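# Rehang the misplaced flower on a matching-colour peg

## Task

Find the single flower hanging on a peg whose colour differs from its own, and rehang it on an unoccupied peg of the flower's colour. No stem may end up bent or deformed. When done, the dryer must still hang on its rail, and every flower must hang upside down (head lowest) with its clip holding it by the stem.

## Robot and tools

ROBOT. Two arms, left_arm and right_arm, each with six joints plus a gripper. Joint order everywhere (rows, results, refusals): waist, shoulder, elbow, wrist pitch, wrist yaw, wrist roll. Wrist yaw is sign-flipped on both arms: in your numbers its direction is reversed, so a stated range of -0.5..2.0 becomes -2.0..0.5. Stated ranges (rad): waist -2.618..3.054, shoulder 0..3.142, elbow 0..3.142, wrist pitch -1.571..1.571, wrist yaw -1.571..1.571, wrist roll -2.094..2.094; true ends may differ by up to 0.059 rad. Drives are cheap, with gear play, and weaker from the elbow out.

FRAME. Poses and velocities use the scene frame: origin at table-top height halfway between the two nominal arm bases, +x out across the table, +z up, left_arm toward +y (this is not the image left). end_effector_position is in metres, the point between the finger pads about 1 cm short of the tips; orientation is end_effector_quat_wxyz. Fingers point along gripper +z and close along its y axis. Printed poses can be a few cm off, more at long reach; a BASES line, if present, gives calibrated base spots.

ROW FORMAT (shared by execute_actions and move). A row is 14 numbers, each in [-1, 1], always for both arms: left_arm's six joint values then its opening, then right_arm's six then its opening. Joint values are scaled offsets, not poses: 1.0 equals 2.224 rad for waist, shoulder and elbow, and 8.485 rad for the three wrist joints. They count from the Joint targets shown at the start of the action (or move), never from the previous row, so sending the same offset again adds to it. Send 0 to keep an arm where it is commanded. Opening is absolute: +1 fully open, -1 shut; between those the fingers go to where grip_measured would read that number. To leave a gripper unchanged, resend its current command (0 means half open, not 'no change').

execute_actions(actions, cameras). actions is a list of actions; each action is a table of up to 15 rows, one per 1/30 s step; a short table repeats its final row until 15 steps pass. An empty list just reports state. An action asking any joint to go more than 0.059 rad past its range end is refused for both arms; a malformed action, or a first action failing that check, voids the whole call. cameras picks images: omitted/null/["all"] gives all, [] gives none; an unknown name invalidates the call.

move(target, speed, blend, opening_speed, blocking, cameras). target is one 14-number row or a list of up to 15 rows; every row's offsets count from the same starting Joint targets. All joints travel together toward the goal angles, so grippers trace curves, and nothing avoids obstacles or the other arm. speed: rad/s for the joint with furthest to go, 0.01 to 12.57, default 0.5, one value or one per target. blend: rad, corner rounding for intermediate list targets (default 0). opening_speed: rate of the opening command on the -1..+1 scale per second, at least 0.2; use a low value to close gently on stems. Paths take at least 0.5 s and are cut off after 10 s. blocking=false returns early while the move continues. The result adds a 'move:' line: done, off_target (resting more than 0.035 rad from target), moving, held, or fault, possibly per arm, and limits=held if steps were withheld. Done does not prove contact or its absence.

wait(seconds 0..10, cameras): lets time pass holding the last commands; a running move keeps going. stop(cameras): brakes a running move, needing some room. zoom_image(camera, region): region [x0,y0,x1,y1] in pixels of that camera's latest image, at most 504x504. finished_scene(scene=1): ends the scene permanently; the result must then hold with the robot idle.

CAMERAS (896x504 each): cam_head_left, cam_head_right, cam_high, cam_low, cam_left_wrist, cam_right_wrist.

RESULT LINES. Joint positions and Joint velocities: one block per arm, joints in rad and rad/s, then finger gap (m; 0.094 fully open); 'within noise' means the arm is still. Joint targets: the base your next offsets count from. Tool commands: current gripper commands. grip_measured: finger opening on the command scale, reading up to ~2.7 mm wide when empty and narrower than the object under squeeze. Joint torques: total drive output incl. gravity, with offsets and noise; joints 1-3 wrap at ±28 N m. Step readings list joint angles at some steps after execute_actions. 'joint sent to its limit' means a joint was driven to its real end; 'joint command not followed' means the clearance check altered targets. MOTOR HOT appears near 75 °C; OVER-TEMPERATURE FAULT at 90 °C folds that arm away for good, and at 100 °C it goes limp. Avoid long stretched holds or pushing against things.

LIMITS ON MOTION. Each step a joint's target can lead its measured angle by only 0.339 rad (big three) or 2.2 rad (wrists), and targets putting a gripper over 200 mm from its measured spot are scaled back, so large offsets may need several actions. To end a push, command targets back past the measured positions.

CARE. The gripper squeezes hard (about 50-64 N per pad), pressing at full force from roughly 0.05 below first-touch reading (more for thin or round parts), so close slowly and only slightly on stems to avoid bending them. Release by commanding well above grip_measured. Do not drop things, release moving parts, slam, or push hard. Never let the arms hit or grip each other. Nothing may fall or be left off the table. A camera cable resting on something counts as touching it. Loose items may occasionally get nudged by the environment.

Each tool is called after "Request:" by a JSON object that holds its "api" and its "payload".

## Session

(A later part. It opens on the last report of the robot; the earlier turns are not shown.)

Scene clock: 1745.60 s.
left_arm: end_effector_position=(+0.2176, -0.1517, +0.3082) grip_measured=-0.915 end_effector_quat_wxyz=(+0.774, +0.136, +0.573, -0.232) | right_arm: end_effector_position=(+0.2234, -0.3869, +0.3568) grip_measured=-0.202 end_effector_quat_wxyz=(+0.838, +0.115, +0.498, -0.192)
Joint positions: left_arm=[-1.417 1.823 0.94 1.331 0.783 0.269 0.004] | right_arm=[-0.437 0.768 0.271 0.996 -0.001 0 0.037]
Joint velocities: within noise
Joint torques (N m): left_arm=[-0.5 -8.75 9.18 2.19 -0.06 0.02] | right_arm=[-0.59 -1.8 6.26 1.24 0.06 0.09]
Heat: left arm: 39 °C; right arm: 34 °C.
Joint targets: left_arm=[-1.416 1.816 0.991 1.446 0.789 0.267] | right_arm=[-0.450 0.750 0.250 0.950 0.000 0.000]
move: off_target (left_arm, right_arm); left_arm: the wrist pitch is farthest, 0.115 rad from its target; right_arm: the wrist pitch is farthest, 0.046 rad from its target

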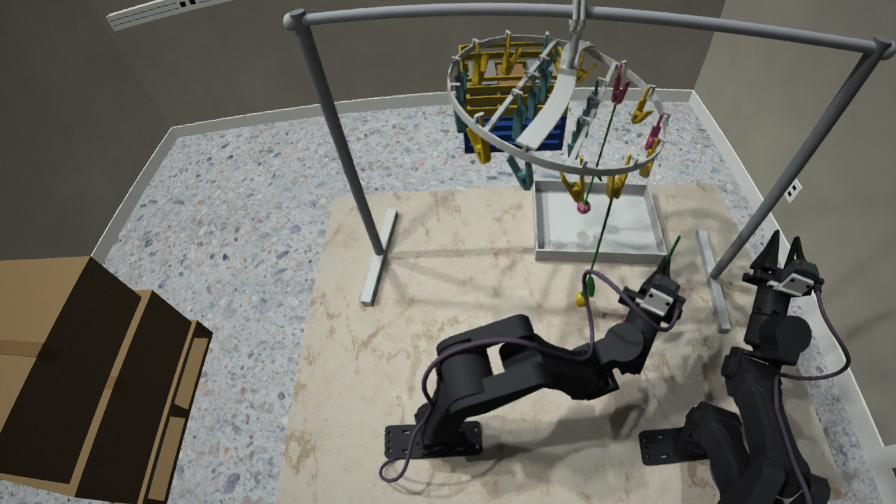

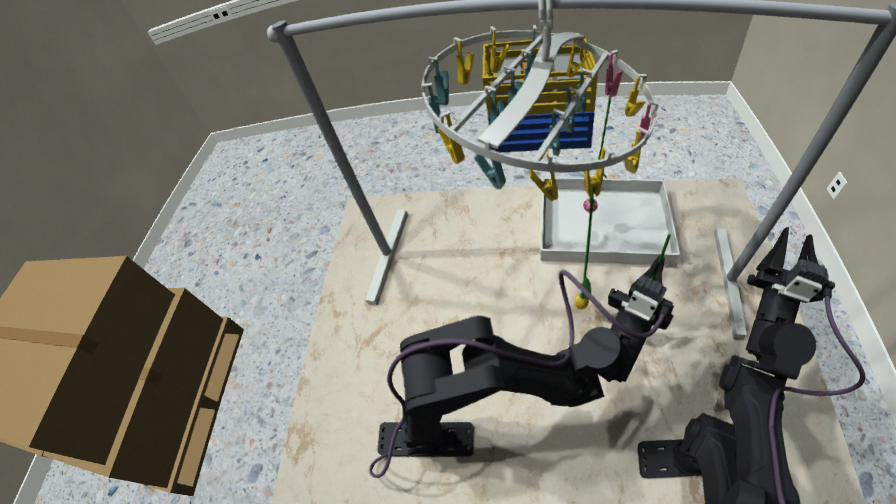

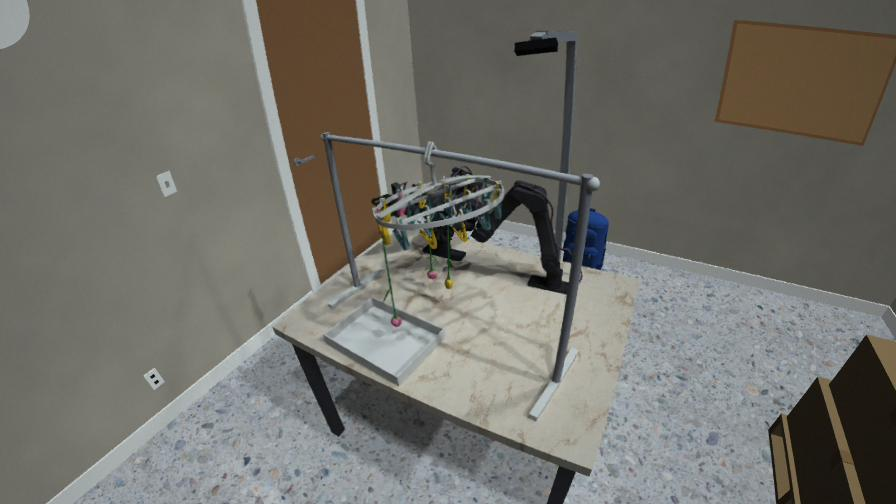

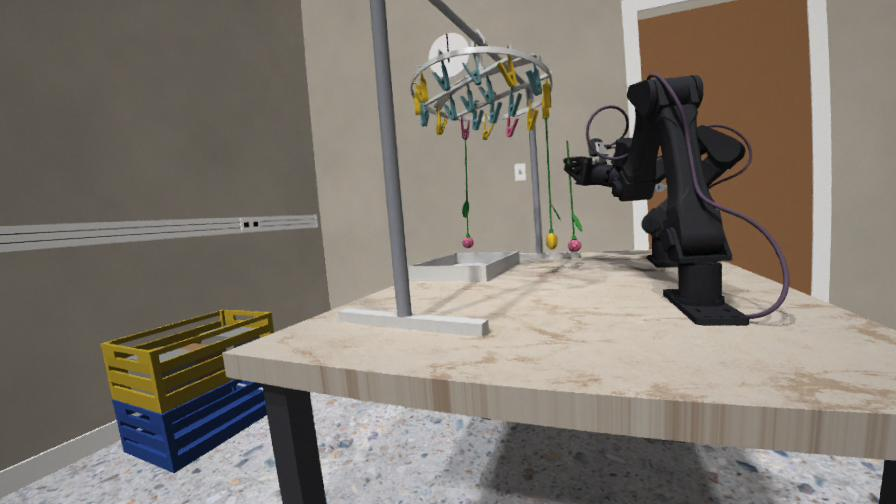

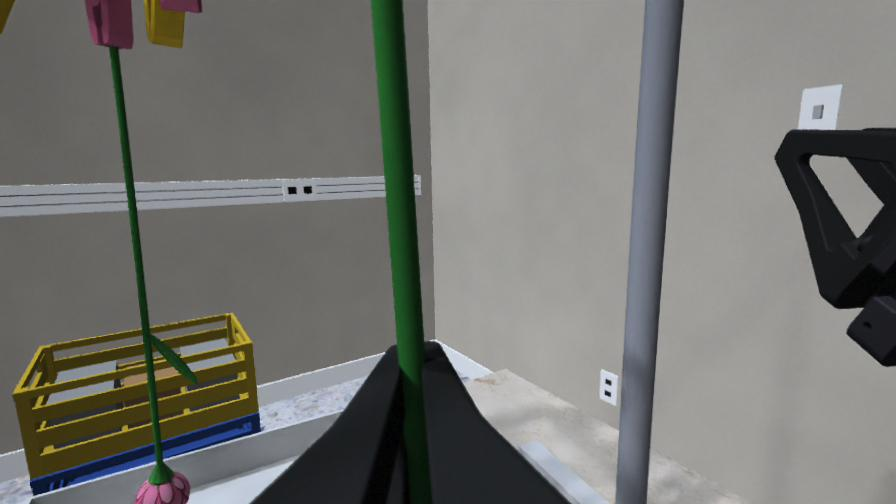

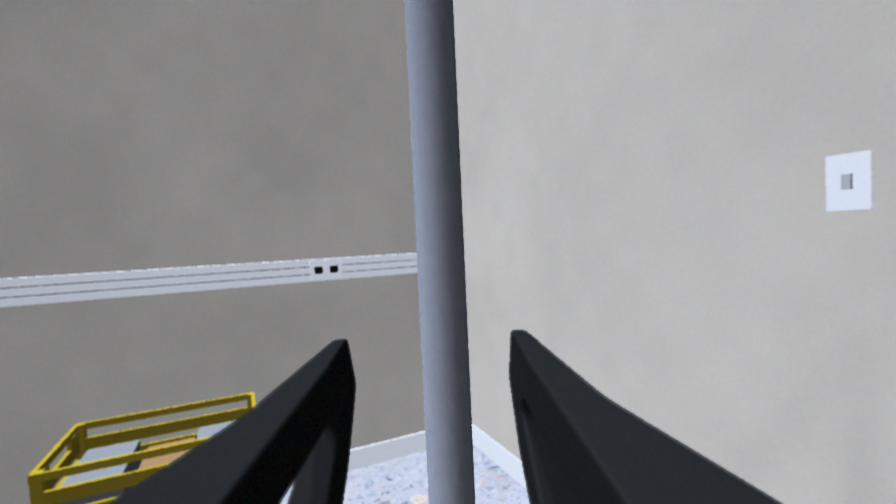

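Request:
{"api": "move", "payload": {"target": [0,0,0,0,0,0,-0.95, 0.0506,0.4118,0.5247,0.0504,0.1514,0.1179,0.4], "speed": 0.7}}

Scene clock: 1827.90 s.
left_arm: end_effector_position=(+0.2177, -0.1515, +0.3081) grip_measured=-0.915 end_effector_quat_wxyz=(+0.774, +0.136, +0.573, -0.232) | right_arm: end_effector_position=(+0.3591, -0.2236, +0.4660) grip_measured=+0.398 end_effector_quat_wxyz=(+0.679, -0.310, +0.531, +0.401)
Joint positions: left_arm=[-1.417 1.823 0.94 1.331 0.785 0.269 0.004] | right_arm=[-0.337 1.671 1.357 1.329 1.278 0.999 0.066]
Joint velocities: within noise
Joint torques (N m): left_arm=[-0.54 -8.8 9.48 2.21 0 0.02] | right_arm=[0.59 -8.46 12.93 1.09 -0.33 0.1]
Heat: left arm: 47 °C; right arm: 33 °C.
Joint targets: left_arm=[-1.416 1.816 0.991 1.446 0.789 0.267] | right_arm=[-0.337 1.666 1.417 1.378 1.285 1.001]
move: off_target (left_arm, right_arm); left_arm: the wrist pitch is farthest, 0.115 rad from its target; right_arm: the elbow is farthest, 0.060 rad from its target

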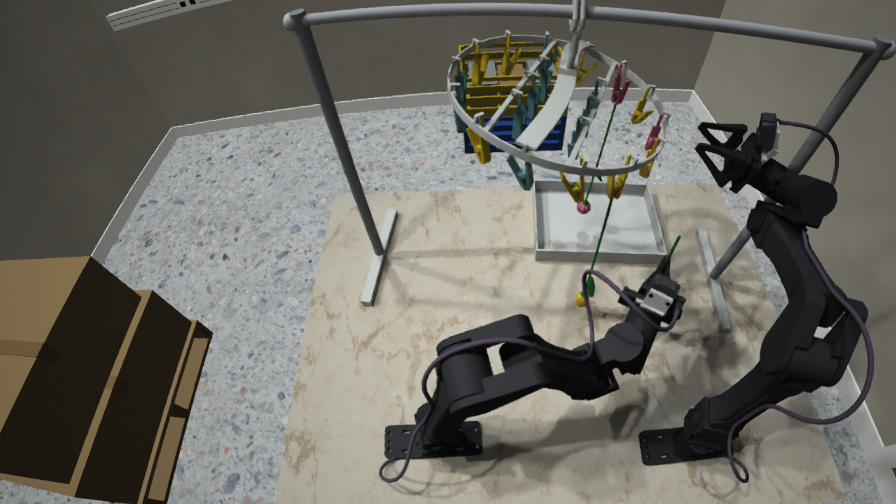

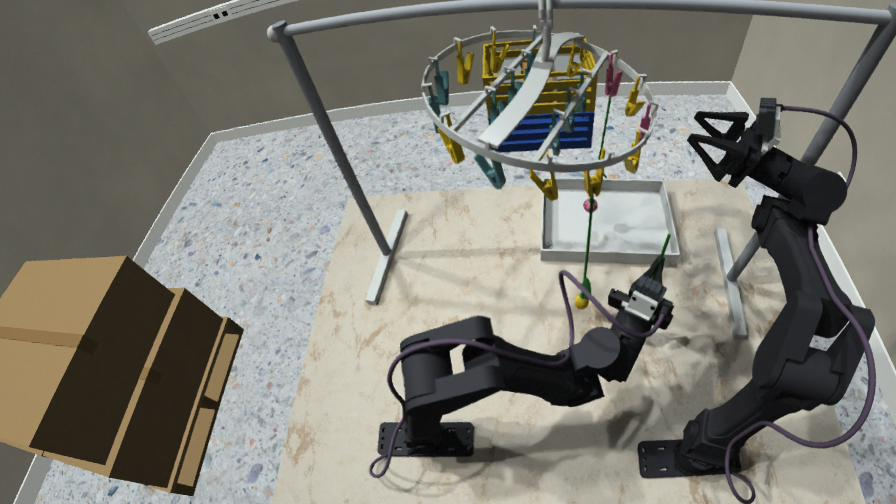

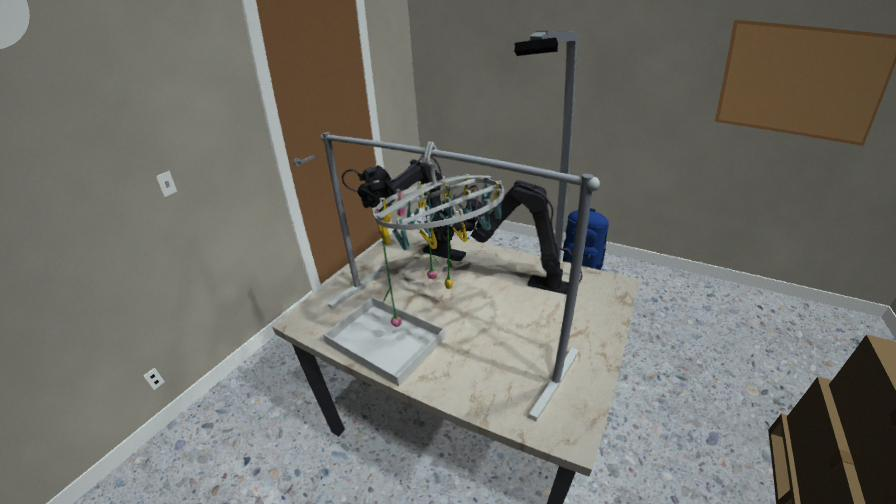

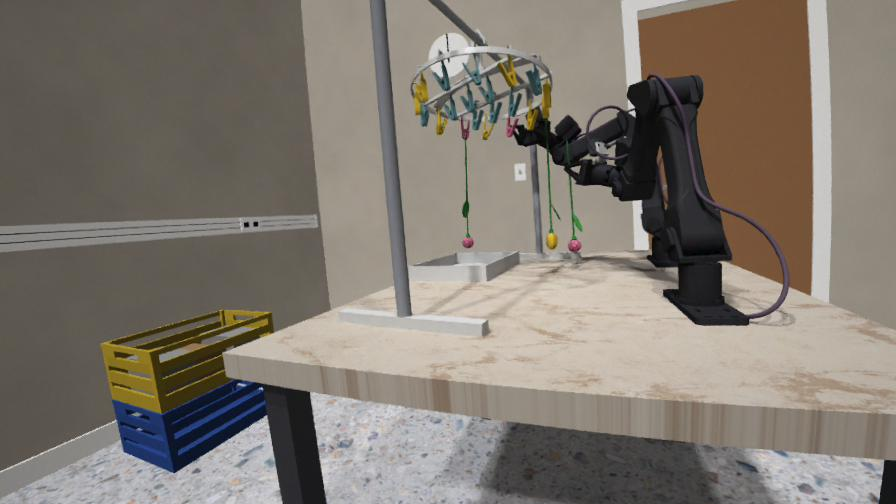

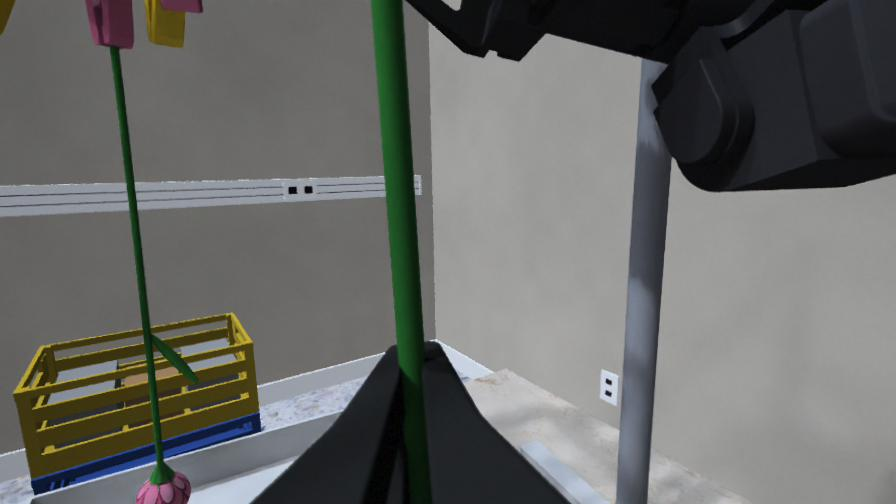

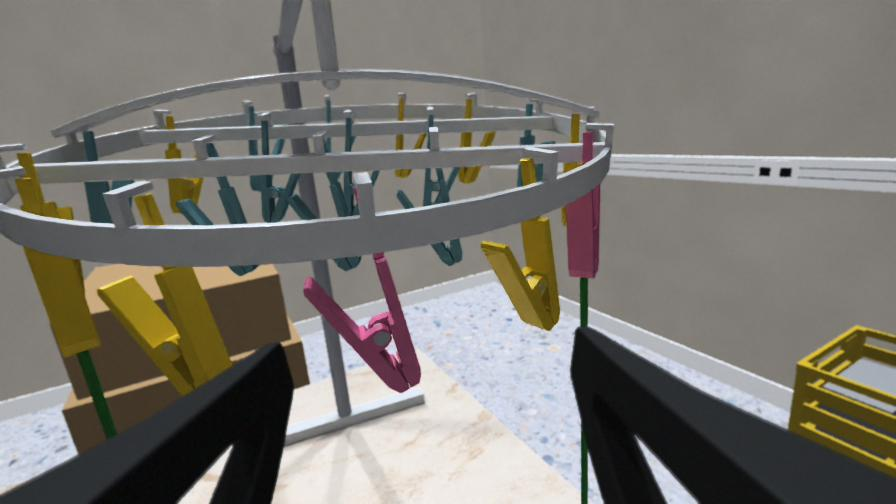

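Request:
{"api": "move", "payload": {"target": [0,0,0,0,0,0,-0.95, 0.0261,-0.0495,-0.0751,-0.0269,-0.0071,-0.0202,0.06], "speed": 0.3, "cameras": ["cam_right_wrist"]}}

Scene clock: 1921.57 s.
left_arm: end_effector_position=(+0.2177, -0.1515, +0.3081) grip_measured=-0.915 end_effector_quat_wxyz=(+0.774, +0.136, +0.573, -0.232) | right_arm: end_effector_position=(+0.3528, -0.2000, +0.4539) grip_measured=+0.062 end_effector_quat_wxyz=(+0.667, -0.312, +0.539, +0.408)
Joint positions: left_arm=[-1.417 1.823 0.94 1.331 0.785 0.269 0.004] | right_arm=[-0.279 1.593 1.268 1.174 1.267 0.849 0.05]
Joint velocities: within noise
Joint torques (N m): left_arm=[-0.44 -8.62 9.51 2.18 -0.11 0.08] | right_arm=[0.55 -11.07 5.78 0.64 -0.75 -0.12]
Heat: left arm: 50 °C; right arm: 43 °C.
Joint targets: left_arm=[-1.416 1.816 0.991 1.446 0.789 0.267] | right_arm=[-0.279 1.555 1.250 1.149 1.224 0.829]
move: off_target (left_arm, right_arm); left_arm: the wrist pitch is farthest, 0.115 rad from its target; right_arm: the wrist yaw is farthest, 0.043 rad from its target
Images, in order (width x height): cam_right_wrist 896x504.

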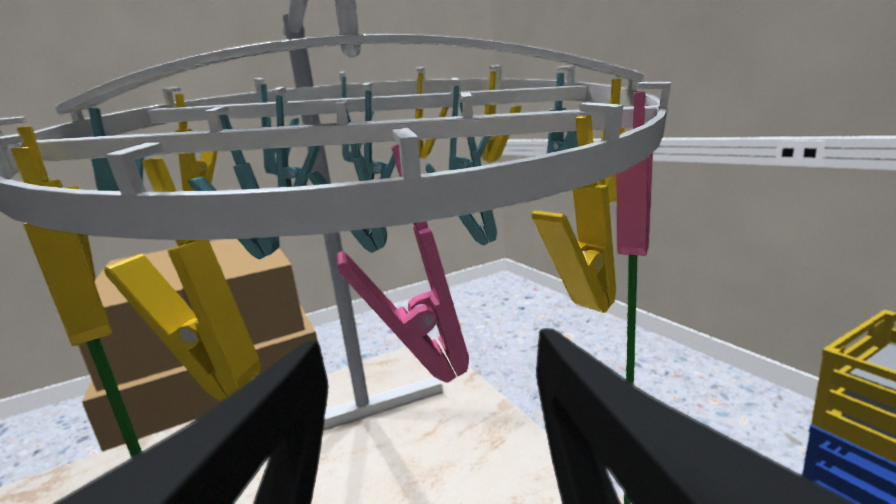

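Request:
{"api": "move", "payload": {"target": [0,0,0,0,0,0,-0.95, 0.0472,-0.0192,0.0531,-0.0339,-0.0092,-0.0279,0.06], "speed": 0.2, "cameras": ["cam_right_wrist","cam_head_left"]}}

Scene clock: 1951.30 s.
left_arm: end_effector_position=(+0.2177, -0.1515, +0.3081) grip_measured=-0.915 end_effector_quat_wxyz=(+0.774, +0.136, +0.573, -0.232) | right_arm: end_effector_position=(+0.3588, -0.1666, +0.4677) grip_measured=+0.062 end_effector_quat_wxyz=(+0.676, -0.320, +0.531, +0.397)
Joint positions: left_arm=[-1.417 1.823 0.94 1.331 0.785 0.269 0.004] | right_arm=[-0.173 1.547 1.311 0.894 1.185 0.611 0.05]
Joint velocities: within noise
Joint torques (N m): left_arm=[-0.5 -8.76 9.46 2.21 -0.09 0.1] | right_arm=[0.59 -10.48 13.22 0.84 -0.65 -0.14]
Heat: left arm: 50 °C; right arm: 38 °C.
Joint targets: left_arm=[-1.416 1.816 0.991 1.446 0.789 0.267] | right_arm=[-0.174 1.513 1.368 0.862 1.146 0.592]
move: off_target (left_arm, right_arm); left_arm: the wrist pitch is farthest, 0.115 rad from its target; right_arm: the elbow is farthest, 0.058 rad from its target
Images, in order (width x height): cam_head_left 896x504, cam_right_wrist 896x504.

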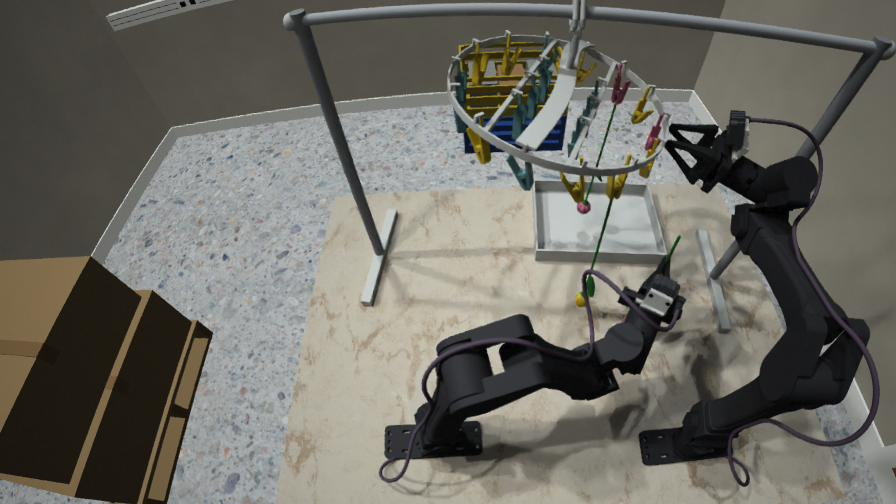

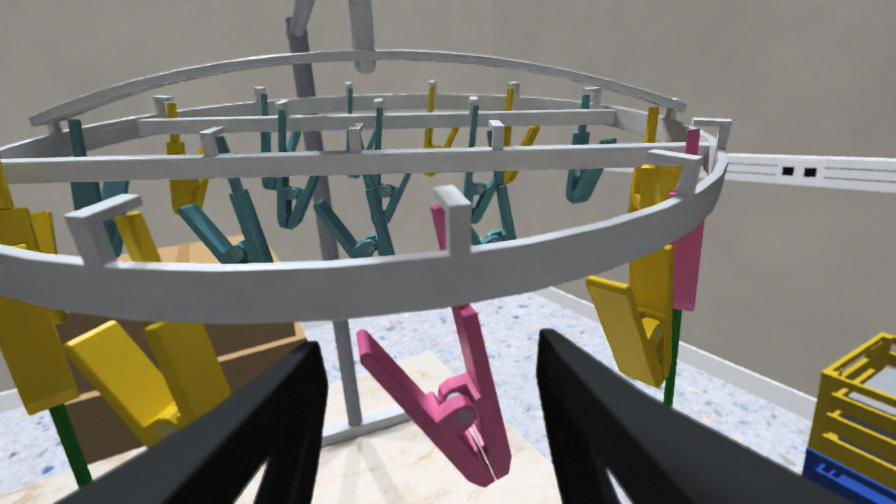

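Request:
{"api": "move", "payload": {"target": [0,0,0,0,0,0,-0.95, 0.0198,0.0175,0.0084,-0.0077,-0.0043,-0.0061,0.06], "speed": 0.1, "cameras": ["cam_right_wrist"]}}

Scene clock: 1974.67 s.
left_arm: end_effector_position=(+0.2177, -0.1515, +0.3081) grip_measured=-0.915 end_effector_quat_wxyz=(+0.774, +0.136, +0.573, -0.232) | right_arm: end_effector_position=(+0.3668, -0.1593, +0.4673) grip_measured=+0.062 end_effector_quat_wxyz=(+0.678, -0.313, +0.535, +0.396)
Joint positions: left_arm=[-1.417 1.823 0.94 1.331 0.785 0.269 0.004] | right_arm=[-0.144 1.555 1.327 0.83 1.148 0.56 0.05]
Joint velocities: within noise
Joint torques (N m): left_arm=[-0.53 -8.68 9.4 2.19 -0.07 0.1] | right_arm=[0.79 -7.65 13.53 0.89 -0.58 -0.13]
Heat: left arm: 51 °C; right arm: 38 °C.
Joint targets: left_arm=[-1.416 1.816 0.991 1.446 0.789 0.267] | right_arm=[-0.130 1.552 1.387 0.796 1.110 0.541]
move: off_target (left_arm, right_arm); left_arm: the wrist pitch is farthest, 0.115 rad from its target; right_arm: the elbow is farthest, 0.059 rad from its target
Images, in order (width x height): cam_right_wrist 896x504.

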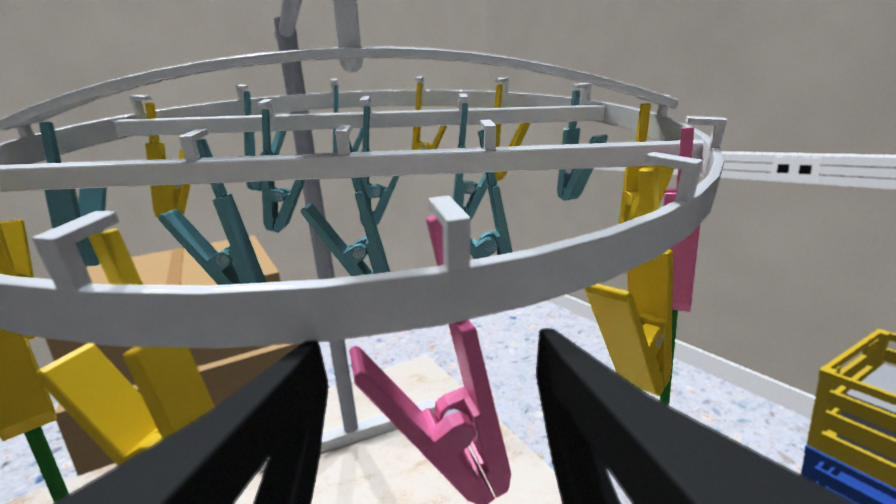

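Request:
{"api": "move", "payload": {"target": [0,0,0,0,0,0,-0.95, 0.0112,0.0063,0.0090,-0.0037,-0.0018,-0.0025,0.0], "speed": 0.1, "cameras": ["cam_right_wrist"]}}

Scene clock: 1991.50 s.
left_arm: end_effector_position=(+0.2177, -0.1515, +0.3081) grip_measured=-0.915 end_effector_quat_wxyz=(+0.774, +0.136, +0.573, -0.232) | right_arm: end_effector_position=(+0.3717, -0.1514, +0.4660) grip_measured=+0.002 end_effector_quat_wxyz=(+0.675, -0.313, +0.535, +0.400)
Joint positions: left_arm=[-1.417 1.823 0.94 1.331 0.785 0.269 0.004] | right_arm=[-0.12 1.568 1.344 0.799 1.134 0.537 0.047]
Joint velocities: within noise
Joint torques (N m): left_arm=[-0.55 -8.95 9.29 2.24 -0.09 0.02] | right_arm=[0.9 -7.77 13.82 0.94 -0.64 -0.12]
Heat: left arm: 51 °C; right arm: 38 °C.
Joint targets: left_arm=[-1.416 1.816 0.991 1.446 0.789 0.267] | right_arm=[-0.105 1.566 1.407 0.765 1.095 0.520]
move: off_target (left_arm, right_arm); left_arm: the wrist pitch is farthest, 0.115 rad from its target; right_arm: the elbow is farthest, 0.063 rad from its target
Images, in order (width x height): cam_right_wrist 896x504.

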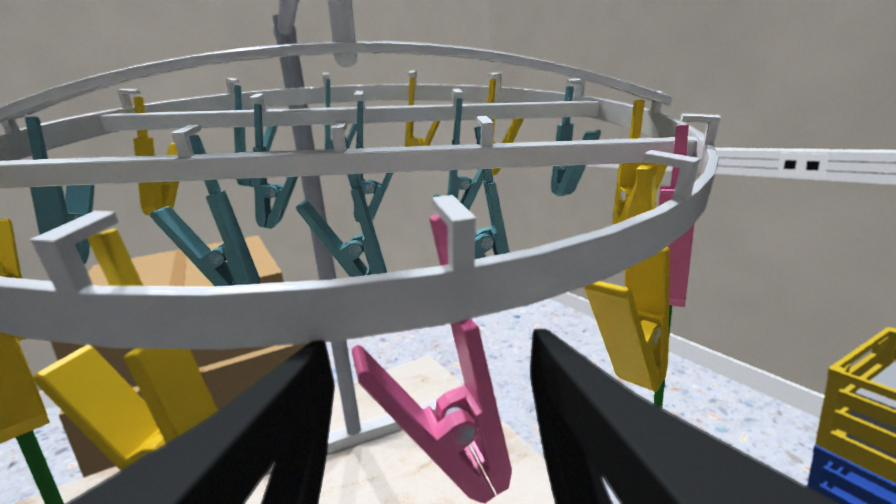

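Request:
{"api": "wait", "payload": {"seconds": 0, "cameras": ["cam_head_left","cam_high","cam_low"]}}

Request:
{"api": "zoom_image", "payload": {"camera": "cam_head_left", "region": [600, 70, 780, 220]}}

Request:
{"api": "zoom_image", "payload": {"camera": "cam_high", "region": [340, 150, 480, 290]}}

Request:
{"api": "zoom_image", "payload": {"camera": "cam_low", "region": [440, 60, 620, 200]}}

Scene clock: 2027.97 s.
left_arm: end_effector_position=(+0.2177, -0.1515, +0.3081) grip_measured=-0.915 end_effector_quat_wxyz=(+0.774, +0.136, +0.573, -0.232) | right_arm: end_effector_position=(+0.3721, -0.1516, +0.4660) grip_measured=+0.002 end_effector_quat_wxyz=(+0.675, -0.312, +0.536, +0.400)
Joint positions: left_arm=[-1.417 1.823 0.94 1.331 0.785 0.269 0.004] | right_arm=[-0.12 1.568 1.344 0.798 1.133 0.537 0.047]
Joint velocities: within noise
Joint torques (N m): left_arm=[-0.34 -8.83 9.42 2.2 0.02 -0.01] | right_arm=[0.9 -7.79 13.81 0.93 -0.6 -0.13]
Heat: left arm: 52 °C; right arm: 42 °C.
Joint targets: left_arm=[-1.416 1.816 0.991 1.446 0.789 0.267] | right_arm=[-0.105 1.566 1.407 0.765 1.095 0.520]
Tool commands: left_gripper/opening=-0.95 right_gripper/opening=+0.0
Images, in order (width x height): cam_head_left 896x504, cam_high 896x504, cam_low 896x504.

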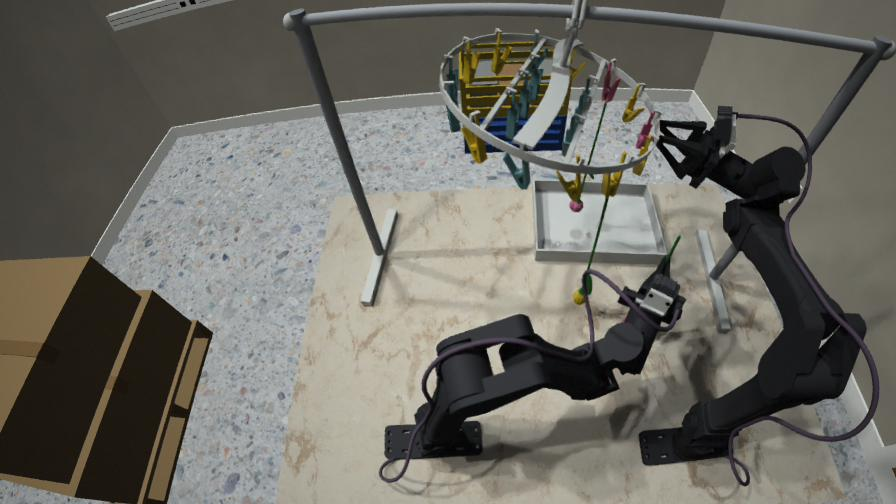

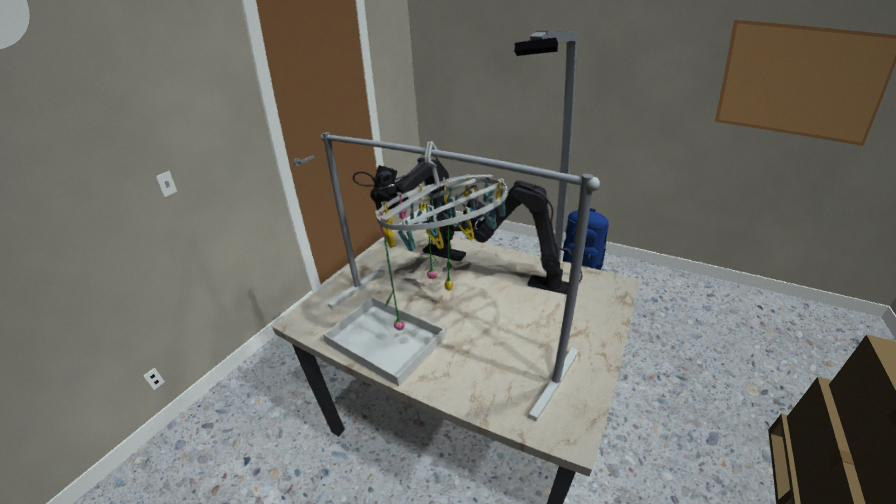

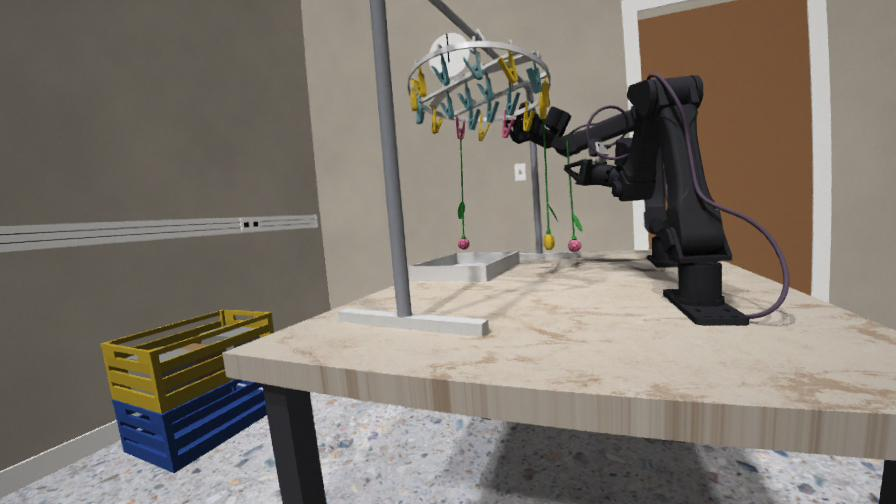

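Scaled by 2.800 from the camera's 896x504 image, which has a finer 1280x720 frame.

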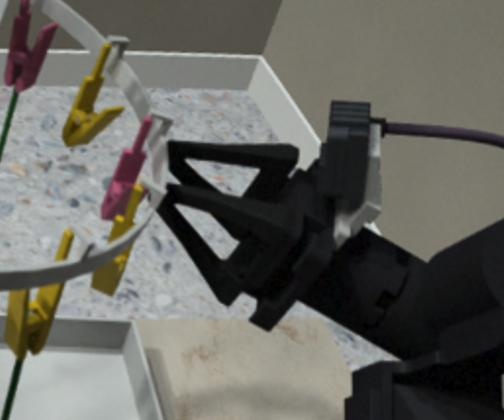

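Scaled by 3.600 from the camera's 896x504 image, which has a finer 1280x720 frame.

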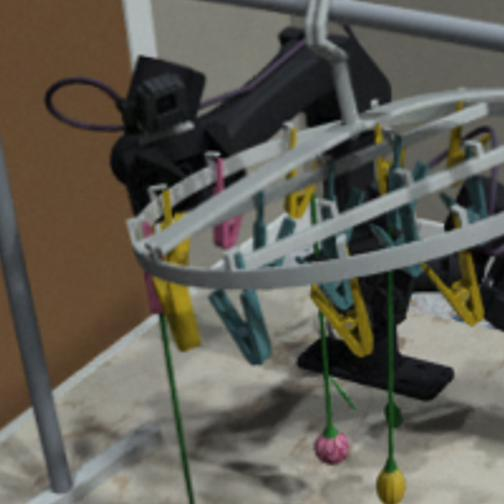

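Scaled by 2.800 from the camera's 896x504 image, which has a finer 1280x720 frame.

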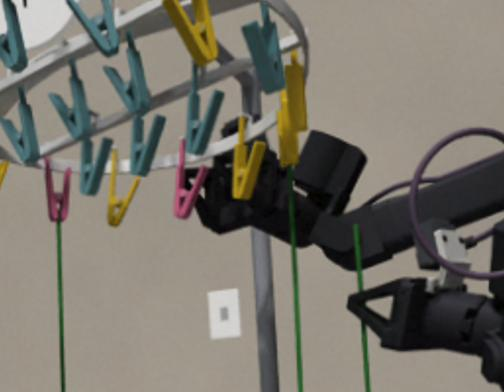

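Request:
{"api": "execute_actions", "payload": {"actions": []}}

Scene clock: 2058.20 s.
left_arm: end_effector_position=(+0.2177, -0.1515, +0.3081) grip_measured=-0.915 end_effector_quat_wxyz=(+0.774, +0.136, +0.573, -0.232) | right_arm: end_effector_position=(+0.3721, -0.1516, +0.4660) grip_measured=+0.002 end_effector_quat_wxyz=(+0.675, -0.312, +0.536, +0.400)
Joint positions: left_arm=[-1.417 1.823 0.94 1.331 0.785 0.269 0.004] | right_arm=[-0.12 1.568 1.344 0.798 1.133 0.537 0.047]
Joint velocities: within noise
Joint torques (N m): left_arm=[-0.55 -8.9 9.36 2.22 -0.03 0.02] | right_arm=[0.9 -7.77 13.81 0.93 -0.6 -0.12]
Heat: left arm: 52 °C; right arm: 43 °C.
Joint targets: left_arm=[-1.416 1.816 0.991 1.446 0.789 0.267] | right_arm=[-0.105 1.566 1.407 0.765 1.095 0.520]
Tool commands: left_gripper/opening=-0.95 right_gripper/opening=+0.0

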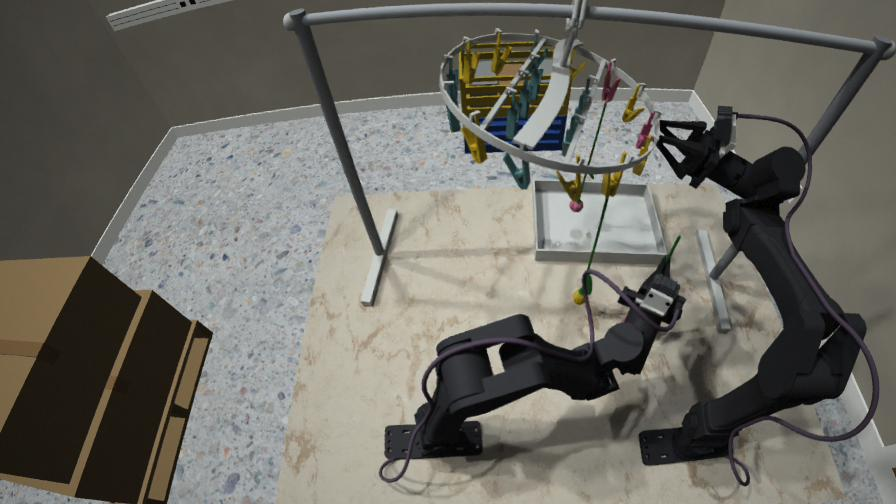

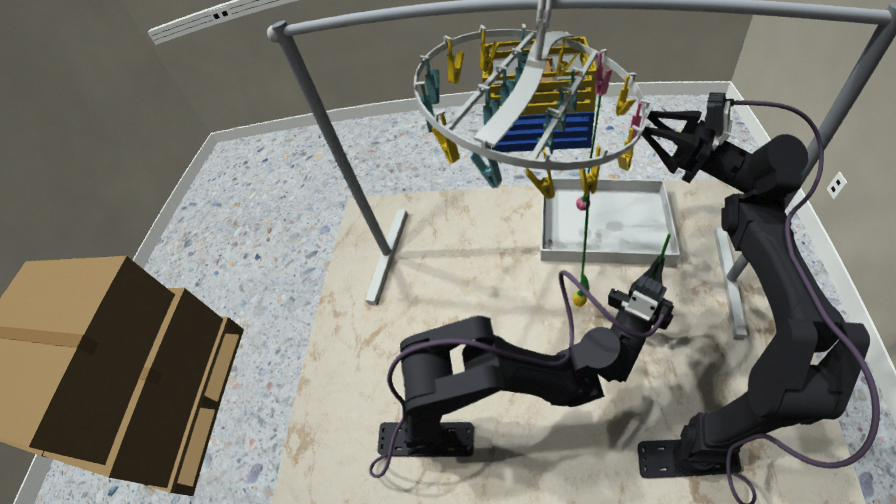

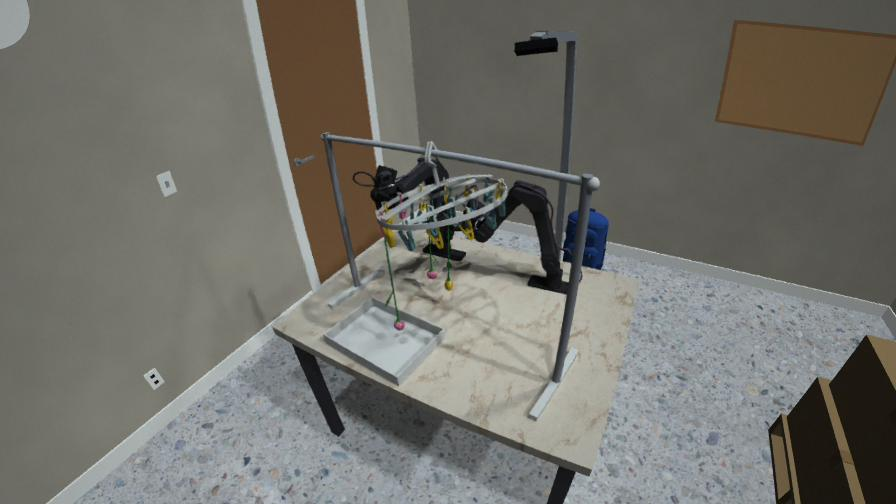

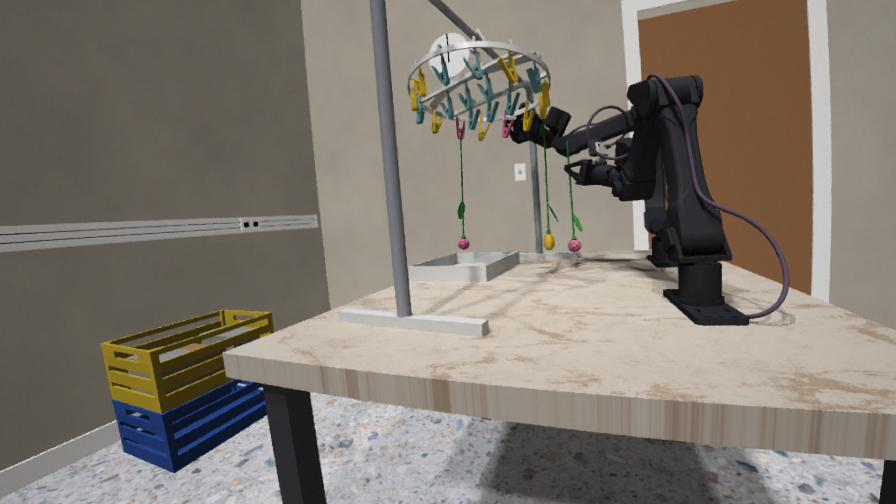

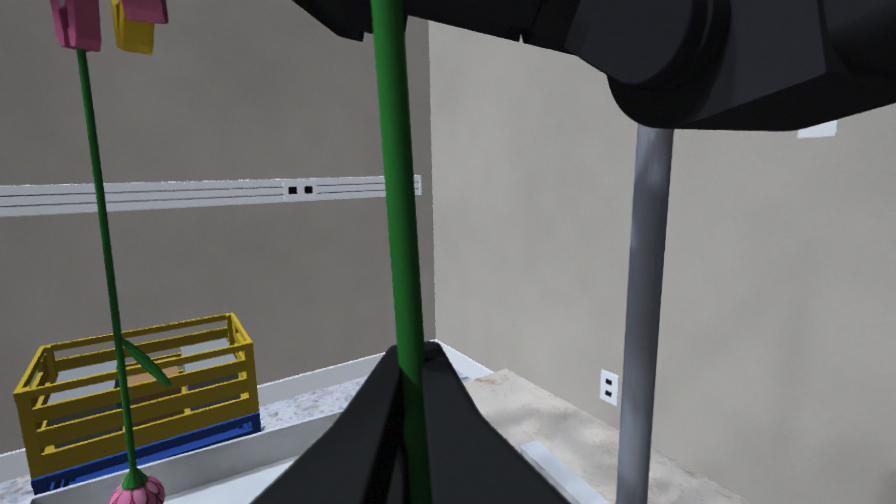

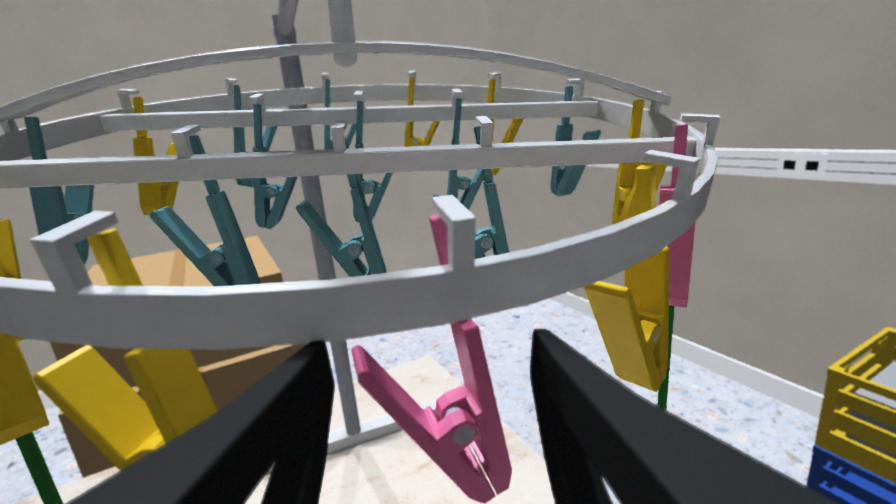

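Request:
{"api": "zoom_image", "payload": {"camera": "cam_head_left", "region": [600, 80, 760, 200]}}

Request:
{"api": "zoom_image", "payload": {"camera": "cam_low", "region": [390, 40, 650, 186]}}

Request:
{"api": "zoom_image", "payload": {"camera": "cam_right_wrist", "region": [290, 220, 640, 504]}}

Scaled by 3.150 from the camera's 896x504 image, which has a finer 1280x720 frame.

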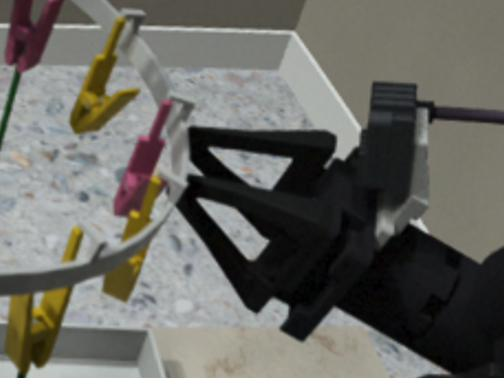

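Scaled by 1.938 from the camera's 896x504 image, which has a finer 1280x720 frame.

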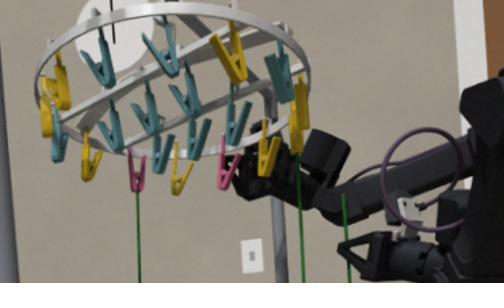

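Scaled by 1.440 from the camera's 896x504 image, which has a finer 1280x720 frame.

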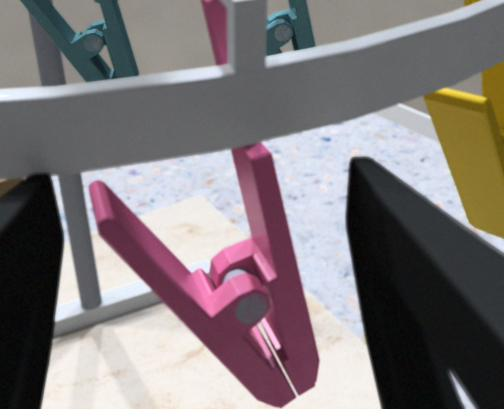

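Request:
{"api": "move", "payload": {"target": [0,0,0,0,0,0,-0.95,-0.0427,0.0198,-0.0949,0.0707,-0.0026,0.0379,0.0], "speed": 0.25, "cameras": ["cam_right_wrist","cam_head_left"]}}

Scene clock: 2123.97 s.
left_arm: end_effector_position=(+0.2177, -0.1515, +0.3081) grip_measured=-0.915 end_effector_quat_wxyz=(+0.774, +0.136, +0.573, -0.232) | right_arm: end_effector_position=(+0.3565, -0.1813, +0.4603) grip_measured=+0.002 end_effector_quat_wxyz=(+0.711, -0.295, +0.489, +0.411)
Joint positions: left_arm=[-1.417 1.823 0.94 1.331 0.785 0.269 0.004] | right_arm=[-0.199 1.611 1.212 1.31 1.114 0.839 0.047]
Joint velocities: within noise
Joint torques (N m): left_arm=[-0.65 -8.92 9.39 2.19 -0.05 0.05] | right_arm=[-0.57 -7.76 5.79 1.35 -0.74 0.12]
Heat: left arm: 53 °C; right arm: 44 °C.
Joint targets: left_arm=[-1.416 1.816 0.991 1.446 0.789 0.267] | right_arm=[-0.200 1.610 1.195 1.365 1.073 0.841]
move: off_target (left_arm, right_arm); left_arm: the wrist pitch is farthest, 0.115 rad from its target; right_arm: the wrist pitch is farthest, 0.055 rad from its target
Images, in order (width x height): cam_head_left 896x504, cam_right_wrist 896x504.

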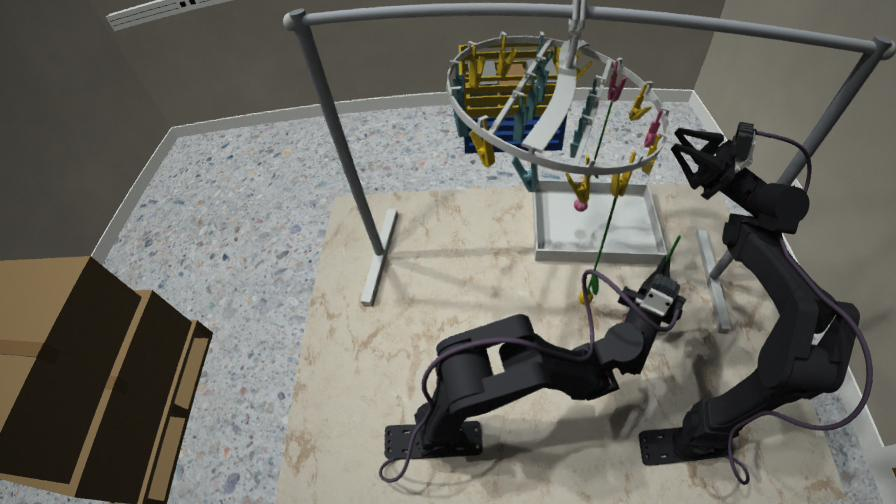

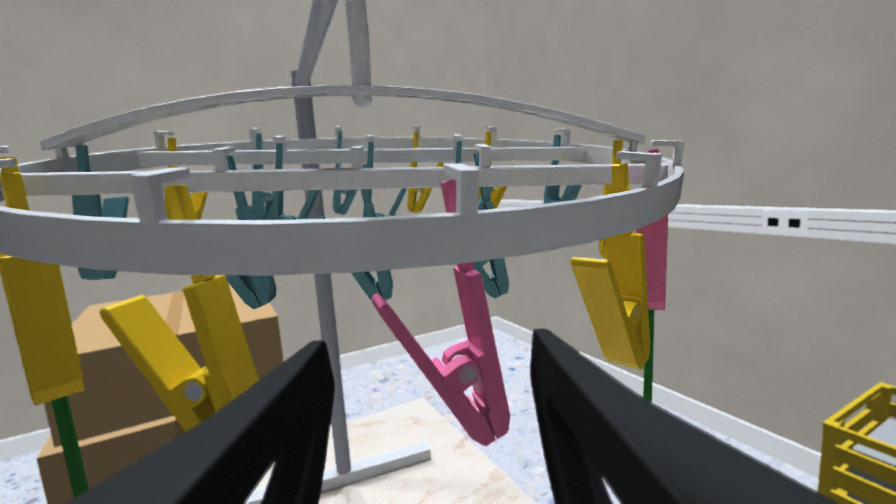

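Request:
{"api": "zoom_image", "payload": {"camera": "cam_right_wrist", "region": [290, 220, 640, 504]}}

Request:
{"api": "zoom_image", "payload": {"camera": "cam_head_left", "region": [600, 80, 760, 200]}}

Scaled by 1.440 from the camera's 896x504 image, which has a finer 1280x720 frame.

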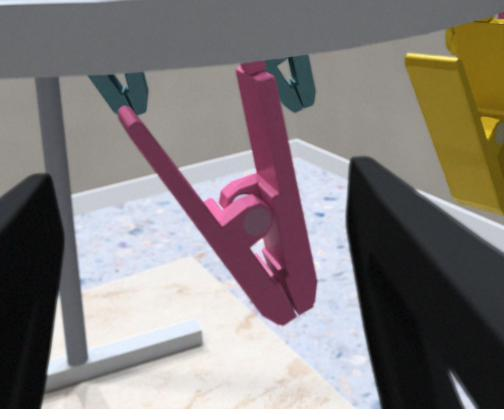

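Scaled by 3.150 from the camera's 896x504 image, which has a finer 1280x720 frame.

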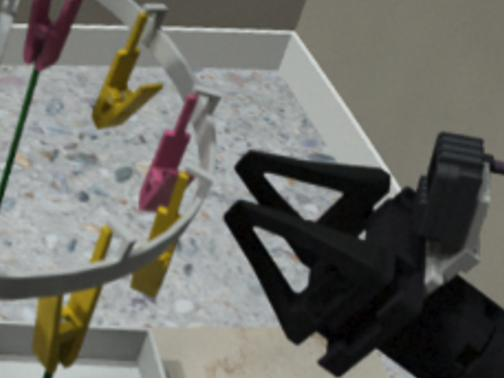

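Request:
{"api": "zoom_image", "payload": {"camera": "cam_low", "region": [540, 130, 660, 200]}}

Request:
{"api": "zoom_image", "payload": {"camera": "cam_low", "region": [480, 80, 600, 150]}}

This scene's latest camera images include none from cam_low. They are from: cam_head_left, cam_right_wrist. cam_low's image comes with the result of a call that names it in "cameras".

This scene's latest camera images include none from cam_low. They are from: cam_head_left, cam_right_wrist. cam_low's image comes with the result of a call that names it in "cameras".


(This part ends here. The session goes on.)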